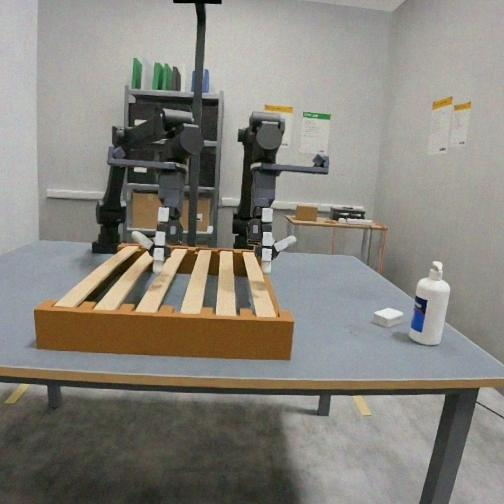

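execute_actions([
  [[0.02,-0.006,-0.05,0,0,0,0.754,0,-0.299,-0.174,0.754,0,-0.299,-0.174,0.754,0,0.576,0.696,0.714,0.678,0.226,0.168,0.4,-0.6,0.02,0,-0.05,0,0,0,0.754,0,-0.299,-0.174,0.754,0,-0.299,-0.174,0.754,0,0.576,0.696,0.714,0.678,0.226,0.168,0.4,-0.6]],
  [[0,0,-0.04,0,0,0,0.754,0,-0.299,-0.174,0.754,0,-0.299,-0.174,0.754,0,0.576,0.696,0.714,0.678,0.226,0.168,0.4,-0.6,0,0,-0.04,0,0,0,0.754,0,-0.299,-0.174,0.754,0,-0.299,-0.174,0.754,0,0.576,0.696,0.714,0.678,0.226,0.168,0.4,-0.6]],
])

execute_actions([
  [[0,0,-0.03,0,0,0,0.754,0,-0.299,-0.174,0.754,0,-0.299,-0.174,0.754,0,0.576,0.696,0.714,0.678,0.226,0.168,0.4,-0.6,0,0,-0.03,0,0,0,0.754,0,-0.299,-0.174,0.754,0,-0.299,-0.174,0.754,0,0.576,0.696,0.714,0.678,0.226,0.168,0.4,-0.6]],
])

execute_actions([
  [[0,0,-0.03,0,0,0,0.754,0,-0.299,-0.174,0.754,0,-0.299,-0.174,0.754,0,0.576,0.696,0.714,0.678,0.226,0.168,0.4,-0.6,0,0,-0.03,0,0,0,0.754,0,-0.299,-0.174,0.754,0,-0.299,-0.174,0.754,0,0.576,0.696,0.714,0.678,0.226,0.168,0.4,-0.6]],
  [[0,0,-0.03,0,0,0,0.754,0,-0.299,-0.174,0.754,0,-0.299,-0.174,0.754,0,0.576,0.696,0.714,0.678,0.226,0.168,0.4,-0.6,0,0,-0.03,0,0,0,0.754,0,-0.299,-0.174,0.754,0,-0.299,-0.174,0.754,0,0.576,0.696,0.714,0.678,0.226,0.168,0.4,-0.6]],
], cameras=["all"])

Scene clock: 330.47 s.
left_arm: end_effector_position=(+0.6384, +0.3562, +0.2120) hand_goal=(+0.754, +0.000, -0.298, -0.174, +0.754, +0.000, -0.298, -0.174, +0.754, +0.000, +0.576, +0.696, +0.714, +0.678, +0.226, +0.168) hand_measured=(+0.756, +0.000, -0.294, -0.170, +0.756, +0.000, -0.294, -0.170, +0.750, +0.002, +0.574, +0.694, +0.714, +0.678, +0.222, +0.166) hand_current_ma=(+0, +0, +2, +2, +0, +0, +2, +2, -2, +1, -1, -1, +0, +0, -4, -1) hand_state=(goal, goal, goal, goal, goal, goal, goal, goal, goal, goal, goal, goal, goal, goal, goal, goal) hand_current_limit=0.40 hand_speed=-0.60 end_effector_quat_wxyz=(+0.190, -0.001, +0.982, +0.000) | right_arm: end_effector_position=(+0.6363, -0.0267, +0.1950) hand_goal=(+0.754, +0.000, -0.298, -0.174, +0.754, +0.000, -0.298, -0.174, +0.754, +0.000, +0.576, +0.696, +0.714, +0.678, +0.226, +0.168) hand_measured=(+0.754, +0.000, -0.294, -0.172, +0.756, +0.002, -0.294, -0.172, +0.752, +0.002, +0.576, +0.694, +0.714, +0.678, +0.222, +0.166) hand_current_ma=(+2, +1, +11, +7, +3, +2, +7, +7, -2, +5, +0, -4, -1, -2, -15, -3) hand_state=(goal, goal, goal, goal, goal, goal, goal, goal, goal, goal, goal, goal, goal, goal, goal, goal) hand_current_limit=0.40 hand_speed=-0.60 end_effector_quat_wxyz=(-0.003, +0.984, -0.004, +0.177)
Joint positions: left_arm=[-0.012 1.973 1.948 -1.164 -0.002 -1.577] | right_arm=[0.538 2.176 2.202 -1.278 0.162 2.047]
Joint torques (N m): left_arm=[-2.2 -21.13 6.82 1.54 -0.22 0.01] | right_arm=[-0.44 -19.43 7.43 1.09 0.2 -0.27]
Heat: left arm: hottest elbow 35 °C; right arm: hottest shoulder 33 °C.
Hand target: left_arm +0.6419, +0.3516, +0.1828; +0.173, -0.001, +0.985, +0.000 | right_arm +0.6418, -0.0321, +0.1828; +0.000, +0.985, +0.000, +0.173
Off the commanded pose: left_arm 0.030 m, 2 deg | right_arm 0.015 m, 1 deg.

Scene clock: 331.17 s.
left_arm: end_effector_position=(+0.6386, +0.3562, +0.1898) hand_goal=(+0.754, +0.000, -0.298, -0.174, +0.754, +0.000, -0.298, -0.174, +0.754, +0.000, +0.576, +0.696, +0.714, +0.678, +0.226, +0.168) hand_measured=(+0.756, +0.000, -0.294, -0.170, +0.756, +0.000, -0.294, -0.170, +0.750, +0.002, +0.574, +0.694, +0.714, +0.678, +0.222, +0.166) hand_current_ma=(+0, +0, +2, +2, +0, +0, +2, +2, -2, +1, -1, -1, +0, +0, -4, -1) hand_state=(goal, goal, goal, goal, goal, goal, goal, goal, goal, goal, goal, goal, goal, goal, goal, goal) hand_current_limit=0.40 hand_speed=-0.60 end_effector_quat_wxyz=(+0.186, -0.001, +0.982, +0.000) | right_arm: end_effector_position=(+0.6377, -0.0265, +0.1822) hand_goal=(+0.754, +0.000, -0.298, -0.174, +0.754, +0.000, -0.298, -0.174, +0.754, +0.000, +0.576, +0.696, +0.714, +0.678, +0.226, +0.168) hand_measured=(+0.754, +0.000, -0.294, -0.172, +0.756, +0.002, -0.294, -0.172, +0.754, +0.000, +0.576, +0.694, +0.714, +0.678, +0.222, +0.166) hand_current_ma=(+2, +1, +10, +7, +3, +2, +7, +7, -2, +0, +0, -3, -1, -2, -15, -3) hand_state=(goal, goal, goal, goal, goal, goal, goal, goal, goal, goal, goal, goal, goal, goal, goal, goal) hand_current_limit=0.40 hand_speed=-0.60 end_effector_quat_wxyz=(-0.006, +0.983, -0.005, +0.182)
Joint positions: left_arm=[-0.012 1.982 1.905 -1.119 -0.002 -1.577] | right_arm=[0.537 2.172 2.16 -1.23 0.161 2.047]
Joint torques (N m): left_arm=[-2.2 -21.6 7.12 1.57 -0.24 -0.02] | right_arm=[-0.32 -18.55 7.23 1.07 0.23 -0.28]
Heat: left arm: hottest elbow 35 °C; right arm: hottest shoulder 33 °C.
Hand target: left_arm +0.6420, +0.3515, +0.1649; +0.173, -0.001, +0.985, +0.000 | right_arm +0.6418, -0.0320, +0.1648; +0.000, +0.985, +0.000, +0.173
Off the commanded pose: left_arm 0.026 m, 2 deg | right_arm 0.019 m, 1 deg.

Scene clock: 332.37 s.
left_arm: end_effector_position=(+0.6469, +0.3563, +0.1744) hand_goal=(+0.754, +0.000, -0.298, -0.174, +0.754, +0.000, -0.298, -0.174, +0.754, +0.000, +0.576, +0.696, +0.714, +0.678, +0.226, +0.168) hand_measured=(+0.756, +0.000, -0.294, -0.170, +0.756, +0.000, -0.294, -0.170, +0.750, +0.002, +0.574, +0.694, +0.714, +0.678, +0.222, +0.166) hand_current_ma=(+0, +0, +2, +2, +0, +0, +2, +2, -2, +0, -1, -1, +0, +0, -4, -1) hand_state=(goal, goal, goal, goal, goal, goal, goal, goal, goal, goal, goal, goal, goal, goal, goal, goal) hand_current_limit=0.40 hand_speed=-0.60 end_effector_quat_wxyz=(+0.207, -0.002, +0.978, +0.000) | right_arm: end_effector_position=(+0.6420, -0.0246, +0.1747) hand_goal=(+0.754, +0.000, -0.298, -0.174, +0.754, +0.000, -0.298, -0.174, +0.754, +0.000, +0.576, +0.696, +0.714, +0.678, +0.226, +0.168) hand_measured=(+0.736, +0.000, -0.322, -0.172, +0.756, +0.002, -0.294, -0.172, +0.750, +0.006, +0.574, +0.694, +0.714, +0.678, +0.222, +0.166) hand_current_ma=(-61, +0, -77, +6, +3, +2, +7, +7, -12, +16, -7, -4, -1, -2, -15, -3) hand_state=(goal, goal, blocked, goal, goal, goal, goal, goal, goal, goal, goal, goal, goal, goal, goal, goal) hand_current_limit=0.40 hand_speed=-0.60 end_effector_quat_wxyz=(-0.017, +0.979, -0.006, +0.202)
Joint positions: left_arm=[-0.012 1.982 1.857 -1.028 -0.003 -1.577] | right_arm=[0.537 2.148 2.097 -1.143 0.161 2.045]
Joint torques (N m): left_arm=[-1.96 -20.6 5.48 1.37 -0.19 0.01] | right_arm=[-0.03 -16.62 5.81 1.24 0.2 -0.29]
Heat: left arm: hottest elbow 35 °C; right arm: hottest shoulder 33 °C.
Hand target: left_arm +0.6419, +0.3516, +0.1290; +0.173, -0.001, +0.985, +0.000 | right_arm +0.6417, -0.0321, +0.1286; +0.000, +0.985, +0.000, +0.173
Off the commanded pose: left_arm 0.046 m, 4 deg | right_arm 0.047 m, 4 deg.

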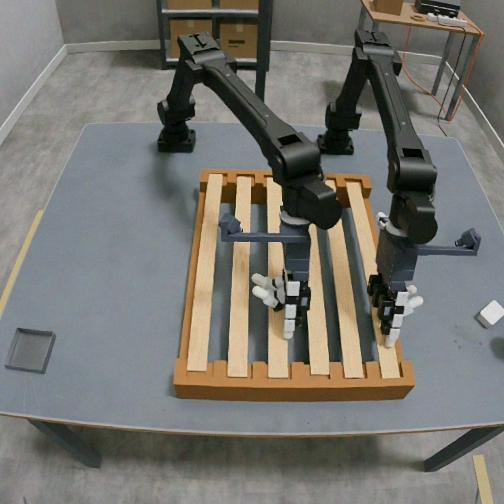

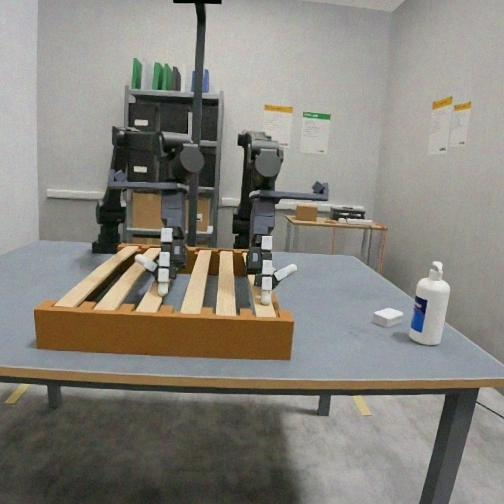

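execute_actions([
  [[0,0,0.06,0,0,0,1.0,0,-0.9,-0.6,1.0,0,-0.9,-0.6,0.754,0,0.576,0.696,0.714,0.678,0.226,0.168,0.4,-0.6,0,-0.008,0.06,0,0,0,1.0,0,-0.9,-0.6,1.0,0,-0.9,-0.6,0.754,0,0.576,0.696,0.714,0.678,0.226,0.168,0.4,-0.6]],
  [[0,0,0.03,0,0,0,1.0,0,-0.9,-0.6,1.0,0,-0.9,-0.6,0.754,0,0.576,0.696,0.714,0.678,0.226,0.168,0.4,-0.6,0,0,0.03,0,0,0,1.0,0,-0.9,-0.6,1.0,0,-0.9,-0.6,0.754,0,0.576,0.696,0.714,0.678,0.226,0.168,0.4,-0.6]],
  [[0,0,-0.05,0,0,0,1.0,0,-0.9,-0.6,1.0,0,-0.9,-0.6,0.754,0,0.576,0.696,0.714,0.678,0.226,0.168,0.4,-0.6,0,0,-0.05,0,0,0,1.0,0,-0.9,-0.6,1.0,0,-0.9,-0.6,0.754,0,0.576,0.696,0.714,0.678,0.226,0.168,0.4,-0.6]],
  [[0,0,-0.04,0,0,0,1.0,0,-0.9,-0.6,1.0,0,-0.9,-0.6,0.754,0,0.576,0.696,0.714,0.678,0.226,0.168,0.4,-0.6,0,0,-0.04,0,0,0,1.0,0,-0.9,-0.6,1.0,0,-0.9,-0.6,0.754,0,0.576,0.696,0.714,0.678,0.226,0.168,0.4,-0.6]],
])

execute_actions([
  [[0,0,-0.03,0,0,0,1.0,0,-0.9,-0.6,1.0,0,-0.9,-0.6,0.754,0,0.576,0.696,0.714,0.678,0.226,0.168,0.4,-0.6,0,0,-0.03,0,0,0,1.0,0,-0.9,-0.6,1.0,0,-0.9,-0.6,0.754,0,0.576,0.696,0.714,0.678,0.226,0.168,0.4,-0.6]],
  [[0,0,-0.03,0,0,0,1.0,0,-0.9,-0.6,1.0,0,-0.9,-0.6,0.754,0,0.576,0.696,0.714,0.678,0.226,0.168,0.4,-0.6,0,0,-0.03,0,0,0,1.0,0,-0.9,-0.6,1.0,0,-0.9,-0.6,0.754,0,0.576,0.696,0.714,0.678,0.226,0.168,0.4,-0.6]],
], cameras=["cam_low"])

Scene clock: 339.20 s.
left_arm: end_effector_position=(+0.6465, +0.3564, +0.1743) hand_goal=(+1.000, +0.000, -0.900, -0.600, +1.000, +0.000, -0.900, -0.600, +0.754, +0.000, +0.576, +0.696, +0.714, +0.678, +0.226, +0.168) hand_measured=(+0.996, +0.000, -0.894, -0.596, +0.996, +0.000, -0.894, -0.596, +0.752, -0.002, +0.574, +0.694, +0.714, +0.678, +0.222, +0.166) hand_current_ma=(-3, +0, +3, +1, -3, +0, +3, +2, -1, +0, -1, -1, +0, +0, -4, -1) hand_state=(goal, goal, goal, goal, goal, goal, goal, goal, goal, goal, goal, goal, goal, goal, goal, goal) hand_current_limit=0.40 hand_speed=-0.60 end_effector_quat_wxyz=(+0.208, -0.002, +0.978, +0.001) | right_arm: end_effector_position=(+0.6423, -0.0287, +0.1738) hand_goal=(+1.000, +0.000, -0.900, -0.600, +1.000, +0.000, -0.900, -0.600, +0.754, +0.000, +0.576, +0.696, +0.714, +0.678, +0.226, +0.168) hand_measured=(+0.996, -0.002, -0.894, -0.598, +0.996, +0.002, -0.894, -0.598, +0.746, +0.008, +0.572, +0.694, +0.714, +0.678, +0.222, +0.166) hand_current_ma=(-11, -4, +17, +6, -12, +2, +16, +6, -25, +21, -9, -3, -1, -2, -14, -3) hand_state=(goal, goal, goal, goal, goal, goal, goal, goal, goal, goal, goal, goal, goal, goal, goal, goal) hand_current_limit=0.40 hand_speed=-0.60 end_effector_quat_wxyz=(-0.015, +0.979, -0.004, +0.203)
Joint positions: left_arm=[-0.012 1.981 1.854 -1.026 -0.004 -1.577] | right_arm=[0.533 2.142 2.084 -1.135 0.163 2.035]
Joint torques (N m): left_arm=[-2.2 -20.25 5.68 1.33 -0.16 0] | right_arm=[-0.56 -16.38 5.86 1.1 0.03 -0.2]
Heat: left arm: hottest elbow 35 °C; right arm: hottest shoulder 33 °C.
Hand target: left_arm +0.6420, +0.3516, +0.1290; +0.173, -0.001, +0.985, +0.000 | right_arm +0.6417, -0.0369, +0.1286; +0.000, +0.985, +0.000, +0.173
Off the commanded pose: left_arm 0.046 m, 4 deg | right_arm 0.046 m, 4 deg.

Scene clock: 340.40 s.
left_arm: end_effector_position=(+0.6488, +0.3566, +0.1678) hand_goal=(+1.000, +0.000, -0.900, -0.600, +1.000, +0.000, -0.900, -0.600, +0.754, +0.000, +0.576, +0.696, +0.714, +0.678, +0.226, +0.168) hand_measured=(+0.996, +0.000, -0.894, -0.596, +0.996, +0.000, -0.894, -0.596, +0.750, +0.028, +0.574, +0.694, +0.714, +0.678, +0.222, +0.166) hand_current_ma=(-3, +0, +3, +1, -3, +0, +3, +2, -2, +33, -1, -1, +0, +0, -4, -1) hand_state=(goal, goal, goal, goal, goal, goal, goal, goal, goal, blocked, goal, goal, goal, goal, goal, goal) hand_current_limit=0.40 hand_speed=-0.60 end_effector_quat_wxyz=(+0.228, -0.002, +0.974, +0.001) | right_arm: end_effector_position=(+0.6432, -0.0282, +0.1682) hand_goal=(+1.000, +0.000, -0.900, -0.600, +1.000, +0.000, -0.900, -0.600, +0.754, +0.000, +0.576, +0.696, +0.714, +0.678, +0.226, +0.168) hand_measured=(+0.996, -0.002, -0.894, -0.598, +0.996, +0.002, -0.894, -0.598, +0.738, +0.040, +0.568, +0.690, +0.714, +0.678, +0.222, +0.166) hand_current_ma=(-11, -4, +16, +6, -12, +2, +15, +6, -54, +121, -25, -15, -1, -2, -14, -3) hand_state=(goal, goal, goal, goal, goal, goal, goal, goal, goal, blocked, goal, goal, goal, goal, goal, goal) hand_current_limit=0.40 hand_speed=-0.60 end_effector_quat_wxyz=(-0.024, +0.975, -0.005, +0.221)
Joint positions: left_arm=[-0.012 1.964 1.801 -0.948 -0.005 -1.577] | right_arm=[0.533 2.115 2.019 -1.056 0.163 2.035]
Joint torques (N m): left_arm=[-2.14 -17.44 4.7 1.61 -0.11 -0.01] | right_arm=[-0.26 -14.15 5.07 1.36 0 -0.18]
Heat: left arm: hottest elbow 35 °C; right arm: hottest shoulder 33 °C.
Hand target: left_arm +0.6420, +0.3515, +0.0930; +0.173, -0.001, +0.985, +0.000 | right_arm +0.6417, -0.0369, +0.0927; +0.000, +0.985, +0.000, +0.173
Off the commanded pose: left_arm 0.075 m, 6 deg | right_arm 0.076 m, 6 deg.
Images, in order (width x height): cam_low 504x504.

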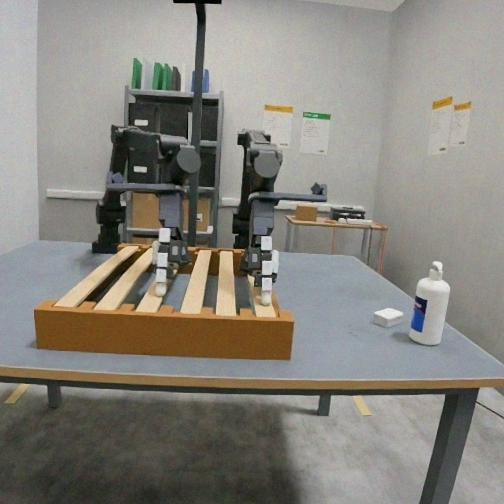

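execute_actions([
  [[0,0,0.1,0,0,0,1.0,0,-0.9,-0.6,1.0,0,-0.9,-0.6,0.754,0,0.576,0.696,0.714,0.678,0.226,0.168,0.4,-0.6,0,0,0.1,0,0,0,1.0,0,-0.9,-0.6,1.0,0,-0.9,-0.6,0.754,0,0.576,0.696,0.714,0.678,0.226,0.168,0.4,-0.6]],
  [[0,-0.126,0.1,0,0,0,1.0,0,-0.9,-0.6,1.0,0,-0.9,-0.6,0.754,0,0.576,0.696,0.714,0.678,0.226,0.168,0.4,-0.6,0,-0.149,0.1,0,0,0,1.0,0,-0.9,-0.6,1.0,0,-0.9,-0.6,0.754,0,0.576,0.696,0.714,0.678,0.226,0.168,0.4,-0.6]],
  [[0,0,-0.08,0,0,0,1.0,0,-0.9,-0.6,1.0,0,-0.9,-0.6,0.754,0,0.576,0.696,0.714,0.678,0.226,0.168,0.4,-0.6,0,0,-0.08,0,0,0,1.0,0,-0.9,-0.6,1.0,0,-0.9,-0.6,0.754,0,0.576,0.696,0.714,0.678,0.226,0.168,0.4,-0.6]],
  [[0,0,-0.06,0,0,0,1.0,0,-0.9,-0.6,1.0,0,-0.9,-0.6,0.754,0,0.576,0.696,0.714,0.678,0.226,0.168,0.4,-0.6,0,0,-0.06,0,0,0,1.0,0,-0.9,-0.6,1.0,0,-0.9,-0.6,0.754,0,0.576,0.696,0.714,0.678,0.226,0.168,0.4,-0.6]],
])

execute_actions([
  [[0,0,-0.03,0,0,0,1.0,0,-0.9,-0.6,1.0,0,-0.9,-0.6,0.754,0,0.576,0.696,0.714,0.678,0.226,0.168,0.4,-0.6,0,0,-0.03,0,0,0,1.0,0,-0.9,-0.6,1.0,0,-0.9,-0.6,0.754,0,0.576,0.696,0.714,0.678,0.226,0.168,0.4,-0.6]],
  [[0,0,-0.03,0,0,0,1.0,0,-0.9,-0.6,1.0,0,-0.9,-0.6,0.754,0,0.576,0.696,0.714,0.678,0.226,0.168,0.4,-0.6,0,0,-0.03,0,0,0,1.0,0,-0.9,-0.6,1.0,0,-0.9,-0.6,0.754,0,0.576,0.696,0.714,0.678,0.226,0.168,0.4,-0.6]],
])

execute_actions([
  [[0,0,0.1,0,0,0,1.0,0,-0.9,-0.6,1.0,0,-0.9,-0.6,0.754,0,0.576,0.696,0.714,0.678,0.226,0.168,0.4,-0.6,0,0,0.1,0,0,0,1.0,0,-0.9,-0.6,1.0,0,-0.9,-0.6,0.754,0,0.576,0.696,0.714,0.678,0.226,0.168,0.4,-0.6]],
  [[0,-0.129,0.1,0,0,0,1.0,0,-0.9,-0.6,1.0,0,-0.9,-0.6,0.754,0,0.576,0.696,0.714,0.678,0.226,0.168,0.4,-0.6,0,-0.137,0.1,0,0,0,1.0,0,-0.9,-0.6,1.0,0,-0.9,-0.6,0.754,0,0.576,0.696,0.714,0.678,0.226,0.168,0.4,-0.6]],
  [[0,0,-0.08,0,0,0,1.0,0,-0.9,-0.6,1.0,0,-0.9,-0.6,0.754,0,0.576,0.696,0.714,0.678,0.226,0.168,0.4,-0.6,0,0,-0.08,0,0,0,1.0,0,-0.9,-0.6,1.0,0,-0.9,-0.6,0.754,0,0.576,0.696,0.714,0.678,0.226,0.168,0.4,-0.6]],
  [[0,0,-0.06,0,0,0,1.0,0,-0.9,-0.6,1.0,0,-0.9,-0.6,0.754,0,0.576,0.696,0.714,0.678,0.226,0.168,0.4,-0.6,0,0,-0.06,0,0,0,1.0,0,-0.9,-0.6,1.0,0,-0.9,-0.6,0.754,0,0.576,0.696,0.714,0.678,0.226,0.168,0.4,-0.6]],
])

execute_actions([
  [[0,0,-0.03,0,0,0,1.0,0,-0.9,-0.6,1.0,0,-0.9,-0.6,0.754,0,0.576,0.696,0.714,0.678,0.226,0.168,0.4,-0.6,0,0,-0.03,0,0,0,1.0,0,-0.9,-0.6,1.0,0,-0.9,-0.6,0.754,0,0.576,0.696,0.714,0.678,0.226,0.168,0.4,-0.6]],
  [[0,0,-0.03,0,0,0,1.0,0,-0.9,-0.6,1.0,0,-0.9,-0.6,0.754,0,0.576,0.696,0.714,0.678,0.226,0.168,0.4,-0.6,0,0,-0.03,0,0,0,1.0,0,-0.9,-0.6,1.0,0,-0.9,-0.6,0.754,0,0.576,0.696,0.714,0.678,0.226,0.168,0.4,-0.6]],
], cameras=["cam_low"])

Scene clock: 348.43 s.
left_arm: end_effector_position=(+0.6478, +0.2780, +0.1754) hand_goal=(+1.000, +0.000, -0.900, -0.600, +1.000, +0.000, -0.900, -0.600, +0.754, +0.000, +0.576, +0.696, +0.714, +0.678, +0.226, +0.168) hand_measured=(+0.998, +0.000, -0.896, -0.598, +0.998, +0.000, -0.894, -0.596, +0.754, +0.000, +0.578, +0.696, +0.714, +0.678, +0.222, +0.166) hand_current_ma=(-1, +0, +3, +1, -1, +0, +3, +1, +0, +0, +0, +0, +0, +0, -4, -1) hand_state=(goal, goal, goal, goal, goal, goal, goal, goal, goal, goal, goal, goal, goal, goal, goal, goal) hand_current_limit=0.40 hand_speed=-0.60 end_effector_quat_wxyz=(+0.208, +0.002, +0.978, -0.003) | right_arm: end_effector_position=(+0.6428, -0.1230, +0.1744) hand_goal=(+1.000, +0.000, -0.900, -0.600, +1.000, +0.000, -0.900, -0.600, +0.754, +0.000, +0.576, +0.696, +0.714, +0.678, +0.226, +0.168) hand_measured=(+0.998, -0.002, -0.894, -0.598, +0.998, +0.002, -0.894, -0.598, +0.744, +0.028, +0.570, +0.694, +0.714, +0.678, +0.222, +0.166) hand_current_ma=(-2, -3, +14, +6, -3, +2, +14, +6, -32, +78, -13, -7, +1, -2, -14, -3) hand_state=(goal, goal, goal, goal, goal, goal, goal, goal, goal, blocked, goal, goal, goal, goal, goal, goal) hand_current_limit=0.40 hand_speed=-0.60 end_effector_quat_wxyz=(-0.011, +0.979, -0.009, +0.203)
Joint positions: left_arm=[-0.131 1.996 1.881 -1.039 -0.044 -1.681] | right_arm=[0.406 2.024 1.889 -1.045 0.124 1.926]
Joint torques (N m): left_arm=[-1.96 -20.72 5.6 1.24 -0.15 -0.08] | right_arm=[0.15 -15.03 5.98 1.37 0.04 -0.28]
Heat: left arm: hottest elbow 35 °C; right arm: hottest shoulder 33 °C.
Hand target: left_arm +0.6419, +0.2760, +0.1290; +0.173, -0.001, +0.985, +0.000 | right_arm +0.6418, -0.1263, +0.1288; +0.000, +0.985, +0.000, +0.173
Off the commanded pose: left_arm 0.047 m, 4 deg | right_arm 0.046 m, 4 deg.

Scene clock: 349.63 s.
left_arm: end_effector_position=(+0.6490, +0.2776, +0.1688) hand_goal=(+1.000, +0.000, -0.900, -0.600, +1.000, +0.000, -0.900, -0.600, +0.754, +0.000, +0.576, +0.696, +0.714, +0.678, +0.226, +0.168) hand_measured=(+0.998, +0.000, -0.896, -0.598, +0.998, +0.000, -0.894, -0.596, +0.752, +0.034, +0.576, +0.696, +0.714, +0.678, +0.222, +0.166) hand_current_ma=(-1, +0, +3, +1, -1, +0, +3, +1, -1, +43, +0, +0, +0, +0, -4, -1) hand_state=(goal, goal, goal, goal, goal, goal, goal, goal, goal, blocked, goal, goal, goal, goal, goal, goal) hand_current_limit=0.40 hand_speed=-0.60 end_effector_quat_wxyz=(+0.228, +0.001, +0.974, -0.005) | right_arm: end_effector_position=(+0.6446, -0.1219, +0.1678) hand_goal=(+1.000, +0.000, -0.900, -0.600, +1.000, +0.000, -0.900, -0.600, +0.754, +0.000, +0.576, +0.696, +0.714, +0.678, +0.226, +0.168) hand_measured=(+0.998, -0.002, -0.894, -0.598, +0.998, +0.002, -0.894, -0.598, +0.736, +0.056, +0.566, +0.690, +0.714, +0.678, +0.222, +0.166) hand_current_ma=(-2, -3, +14, +6, -3, +2, +14, +6, -61, +177, -29, -18, +1, -2, -14, -3) hand_state=(goal, goal, goal, goal, goal, goal, goal, goal, goal, blocked, goal, goal, goal, goal, goal, goal) hand_current_limit=0.40 hand_speed=-0.60 end_effector_quat_wxyz=(-0.019, +0.975, -0.010, +0.223)
Joint positions: left_arm=[-0.132 1.976 1.825 -0.962 -0.044 -1.681] | right_arm=[0.407 2.004 1.833 -0.966 0.124 1.926]
Joint torques (N m): left_arm=[-1.9 -17.61 4.7 1.55 -0.16 -0.06] | right_arm=[-0.21 -12.28 5.15 1.59 0.02 -0.25]
Heat: left arm: hottest elbow 35 °C; right arm: hottest shoulder 33 °C.
Hand target: left_arm +0.6420, +0.2760, +0.0931; +0.173, -0.001, +0.985, +0.000 | right_arm +0.6416, -0.1263, +0.0925; +0.000, +0.985, +0.000, +0.173
Off the commanded pose: left_arm 0.076 m, 6 deg | right_arm 0.075 m, 6 deg.

Scene clock: 351.83 s.
left_arm: end_effector_position=(+0.6476, +0.1998, +0.1743) hand_goal=(+1.000, +0.000, -0.900, -0.600, +1.000, +0.000, -0.900, -0.600, +0.754, +0.000, +0.576, +0.696, +0.714, +0.678, +0.226, +0.168) hand_measured=(+0.998, +0.000, -0.896, -0.598, +0.998, +0.000, -0.894, -0.596, +0.750, +0.002, +0.574, +0.696, +0.714, +0.678, +0.222, +0.166) hand_current_ma=(-1, +0, +2, +1, -1, +0, +3, +1, -3, +0, -1, +0, +0, +0, -4, -1) hand_state=(goal, goal, goal, goal, goal, goal, goal, goal, goal, goal, goal, goal, goal, goal, goal, goal) hand_current_limit=0.40 hand_speed=-0.60 end_effector_quat_wxyz=(+0.207, +0.001, +0.978, -0.006) | right_arm: end_effector_position=(+0.6469, -0.2067, +0.1717) hand_goal=(+1.000, +0.000, -0.900, -0.600, +1.000, +0.000, -0.900, -0.600, +0.754, +0.000, +0.576, +0.696, +0.714, +0.678, +0.226, +0.168) hand_measured=(+1.000, -0.002, -0.894, -0.598, +1.000, +0.002, -0.894, -0.598, +0.748, +0.000, +0.574, +0.694, +0.714, +0.678, +0.222, +0.166) hand_current_ma=(-1, -3, +13, +5, -1, +2, +13, +6, -17, +0, -6, -4, +1, -2, -14, -3) hand_state=(goal, goal, goal, goal, goal, goal, goal, goal, goal, goal, goal, goal, goal, goal, goal, goal) hand_current_limit=0.40 hand_speed=-0.60 end_effector_quat_wxyz=(-0.008, +0.978, -0.010, +0.207)
Joint positions: left_arm=[-0.247 2.041 1.953 -1.075 -0.084 -1.789] | right_arm=[0.282 1.961 1.779 -0.979 0.084 1.812]
Joint torques (N m): left_arm=[-1.79 -21.36 5.55 1.28 -0.1 -0.07] | right_arm=[0.62 -14.33 5.87 0.9 0.03 -0.26]
Heat: left arm: hottest elbow 36 °C; right arm: hottest elbow 34 °C.
Hand target: left_arm +0.6420, +0.1987, +0.1290; +0.173, -0.001, +0.985, +0.000 | right_arm +0.6417, -0.2083, +0.1287; +0.000, +0.985, +0.000, +0.173
Off the commanded pose: left_arm 0.046 m, 4 deg | right_arm 0.043 m, 4 deg.

Scene clock: 353.03 s.
left_arm: end_effector_position=(+0.6498, +0.1992, +0.1670) hand_goal=(+1.000, +0.000, -0.900, -0.600, +1.000, +0.000, -0.900, -0.600, +0.754, +0.000, +0.576, +0.696, +0.714, +0.678, +0.226, +0.168) hand_measured=(+0.998, +0.000, -0.896, -0.598, +0.998, +0.000, -0.894, -0.596, +0.748, +0.022, +0.572, +0.694, +0.714, +0.678, +0.222, +0.166) hand_current_ma=(-1, +0, +2, +1, -1, +0, +3, +1, -5, +21, -2, +0, +0, +0, -4, -1) hand_state=(goal, goal, goal, goal, goal, goal, goal, goal, goal, blocked, goal, goal, goal, goal, goal, goal) hand_current_limit=0.40 hand_speed=-0.60 end_effector_quat_wxyz=(+0.227, +0.000, +0.974, -0.010) | right_arm: end_effector_position=(+0.6497, -0.2061, +0.1654) hand_goal=(+1.000, +0.000, -0.900, -0.600, +1.000, +0.000, -0.900, -0.600, +0.754, +0.000, +0.576, +0.696, +0.714, +0.678, +0.226, +0.168) hand_measured=(+1.000, -0.002, -0.894, -0.598, +1.000, +0.002, -0.894, -0.598, +0.744, +0.024, +0.570, +0.692, +0.714, +0.678, +0.222, +0.166) hand_current_ma=(-1, -3, +13, +5, -1, +2, +13, +6, -33, +66, -13, -7, +1, -2, -14, -3) hand_state=(goal, goal, goal, goal, goal, goal, goal, goal, goal, blocked, goal, goal, goal, goal, goal, goal) hand_current_limit=0.40 hand_speed=-0.60 end_effector_quat_wxyz=(-0.014, +0.973, -0.011, +0.228)
Joint positions: left_arm=[-0.247 2.021 1.894 -0.994 -0.086 -1.79] | right_arm=[0.282 1.945 1.73 -0.901 0.084 1.812]
Joint torques (N m): left_arm=[-1.67 -18.2 4.67 1.51 -0.07 -0.08] | right_arm=[0.62 -11.63 4.98 1.1 0.02 -0.26]
Heat: left arm: hottest elbow 36 °C; right arm: hottest elbow 34 °C.
Hand target: left_arm +0.6420, +0.1987, +0.0929; +0.173, -0.001, +0.985, +0.000 | right_arm +0.6417, -0.2083, +0.0928; +0.000, +0.985, +0.000, +0.173
Off the commanded pose: left_arm 0.074 m, 6 deg | right_arm 0.073 m, 7 deg.
Images, in order (width x height): cam_low 504x504.

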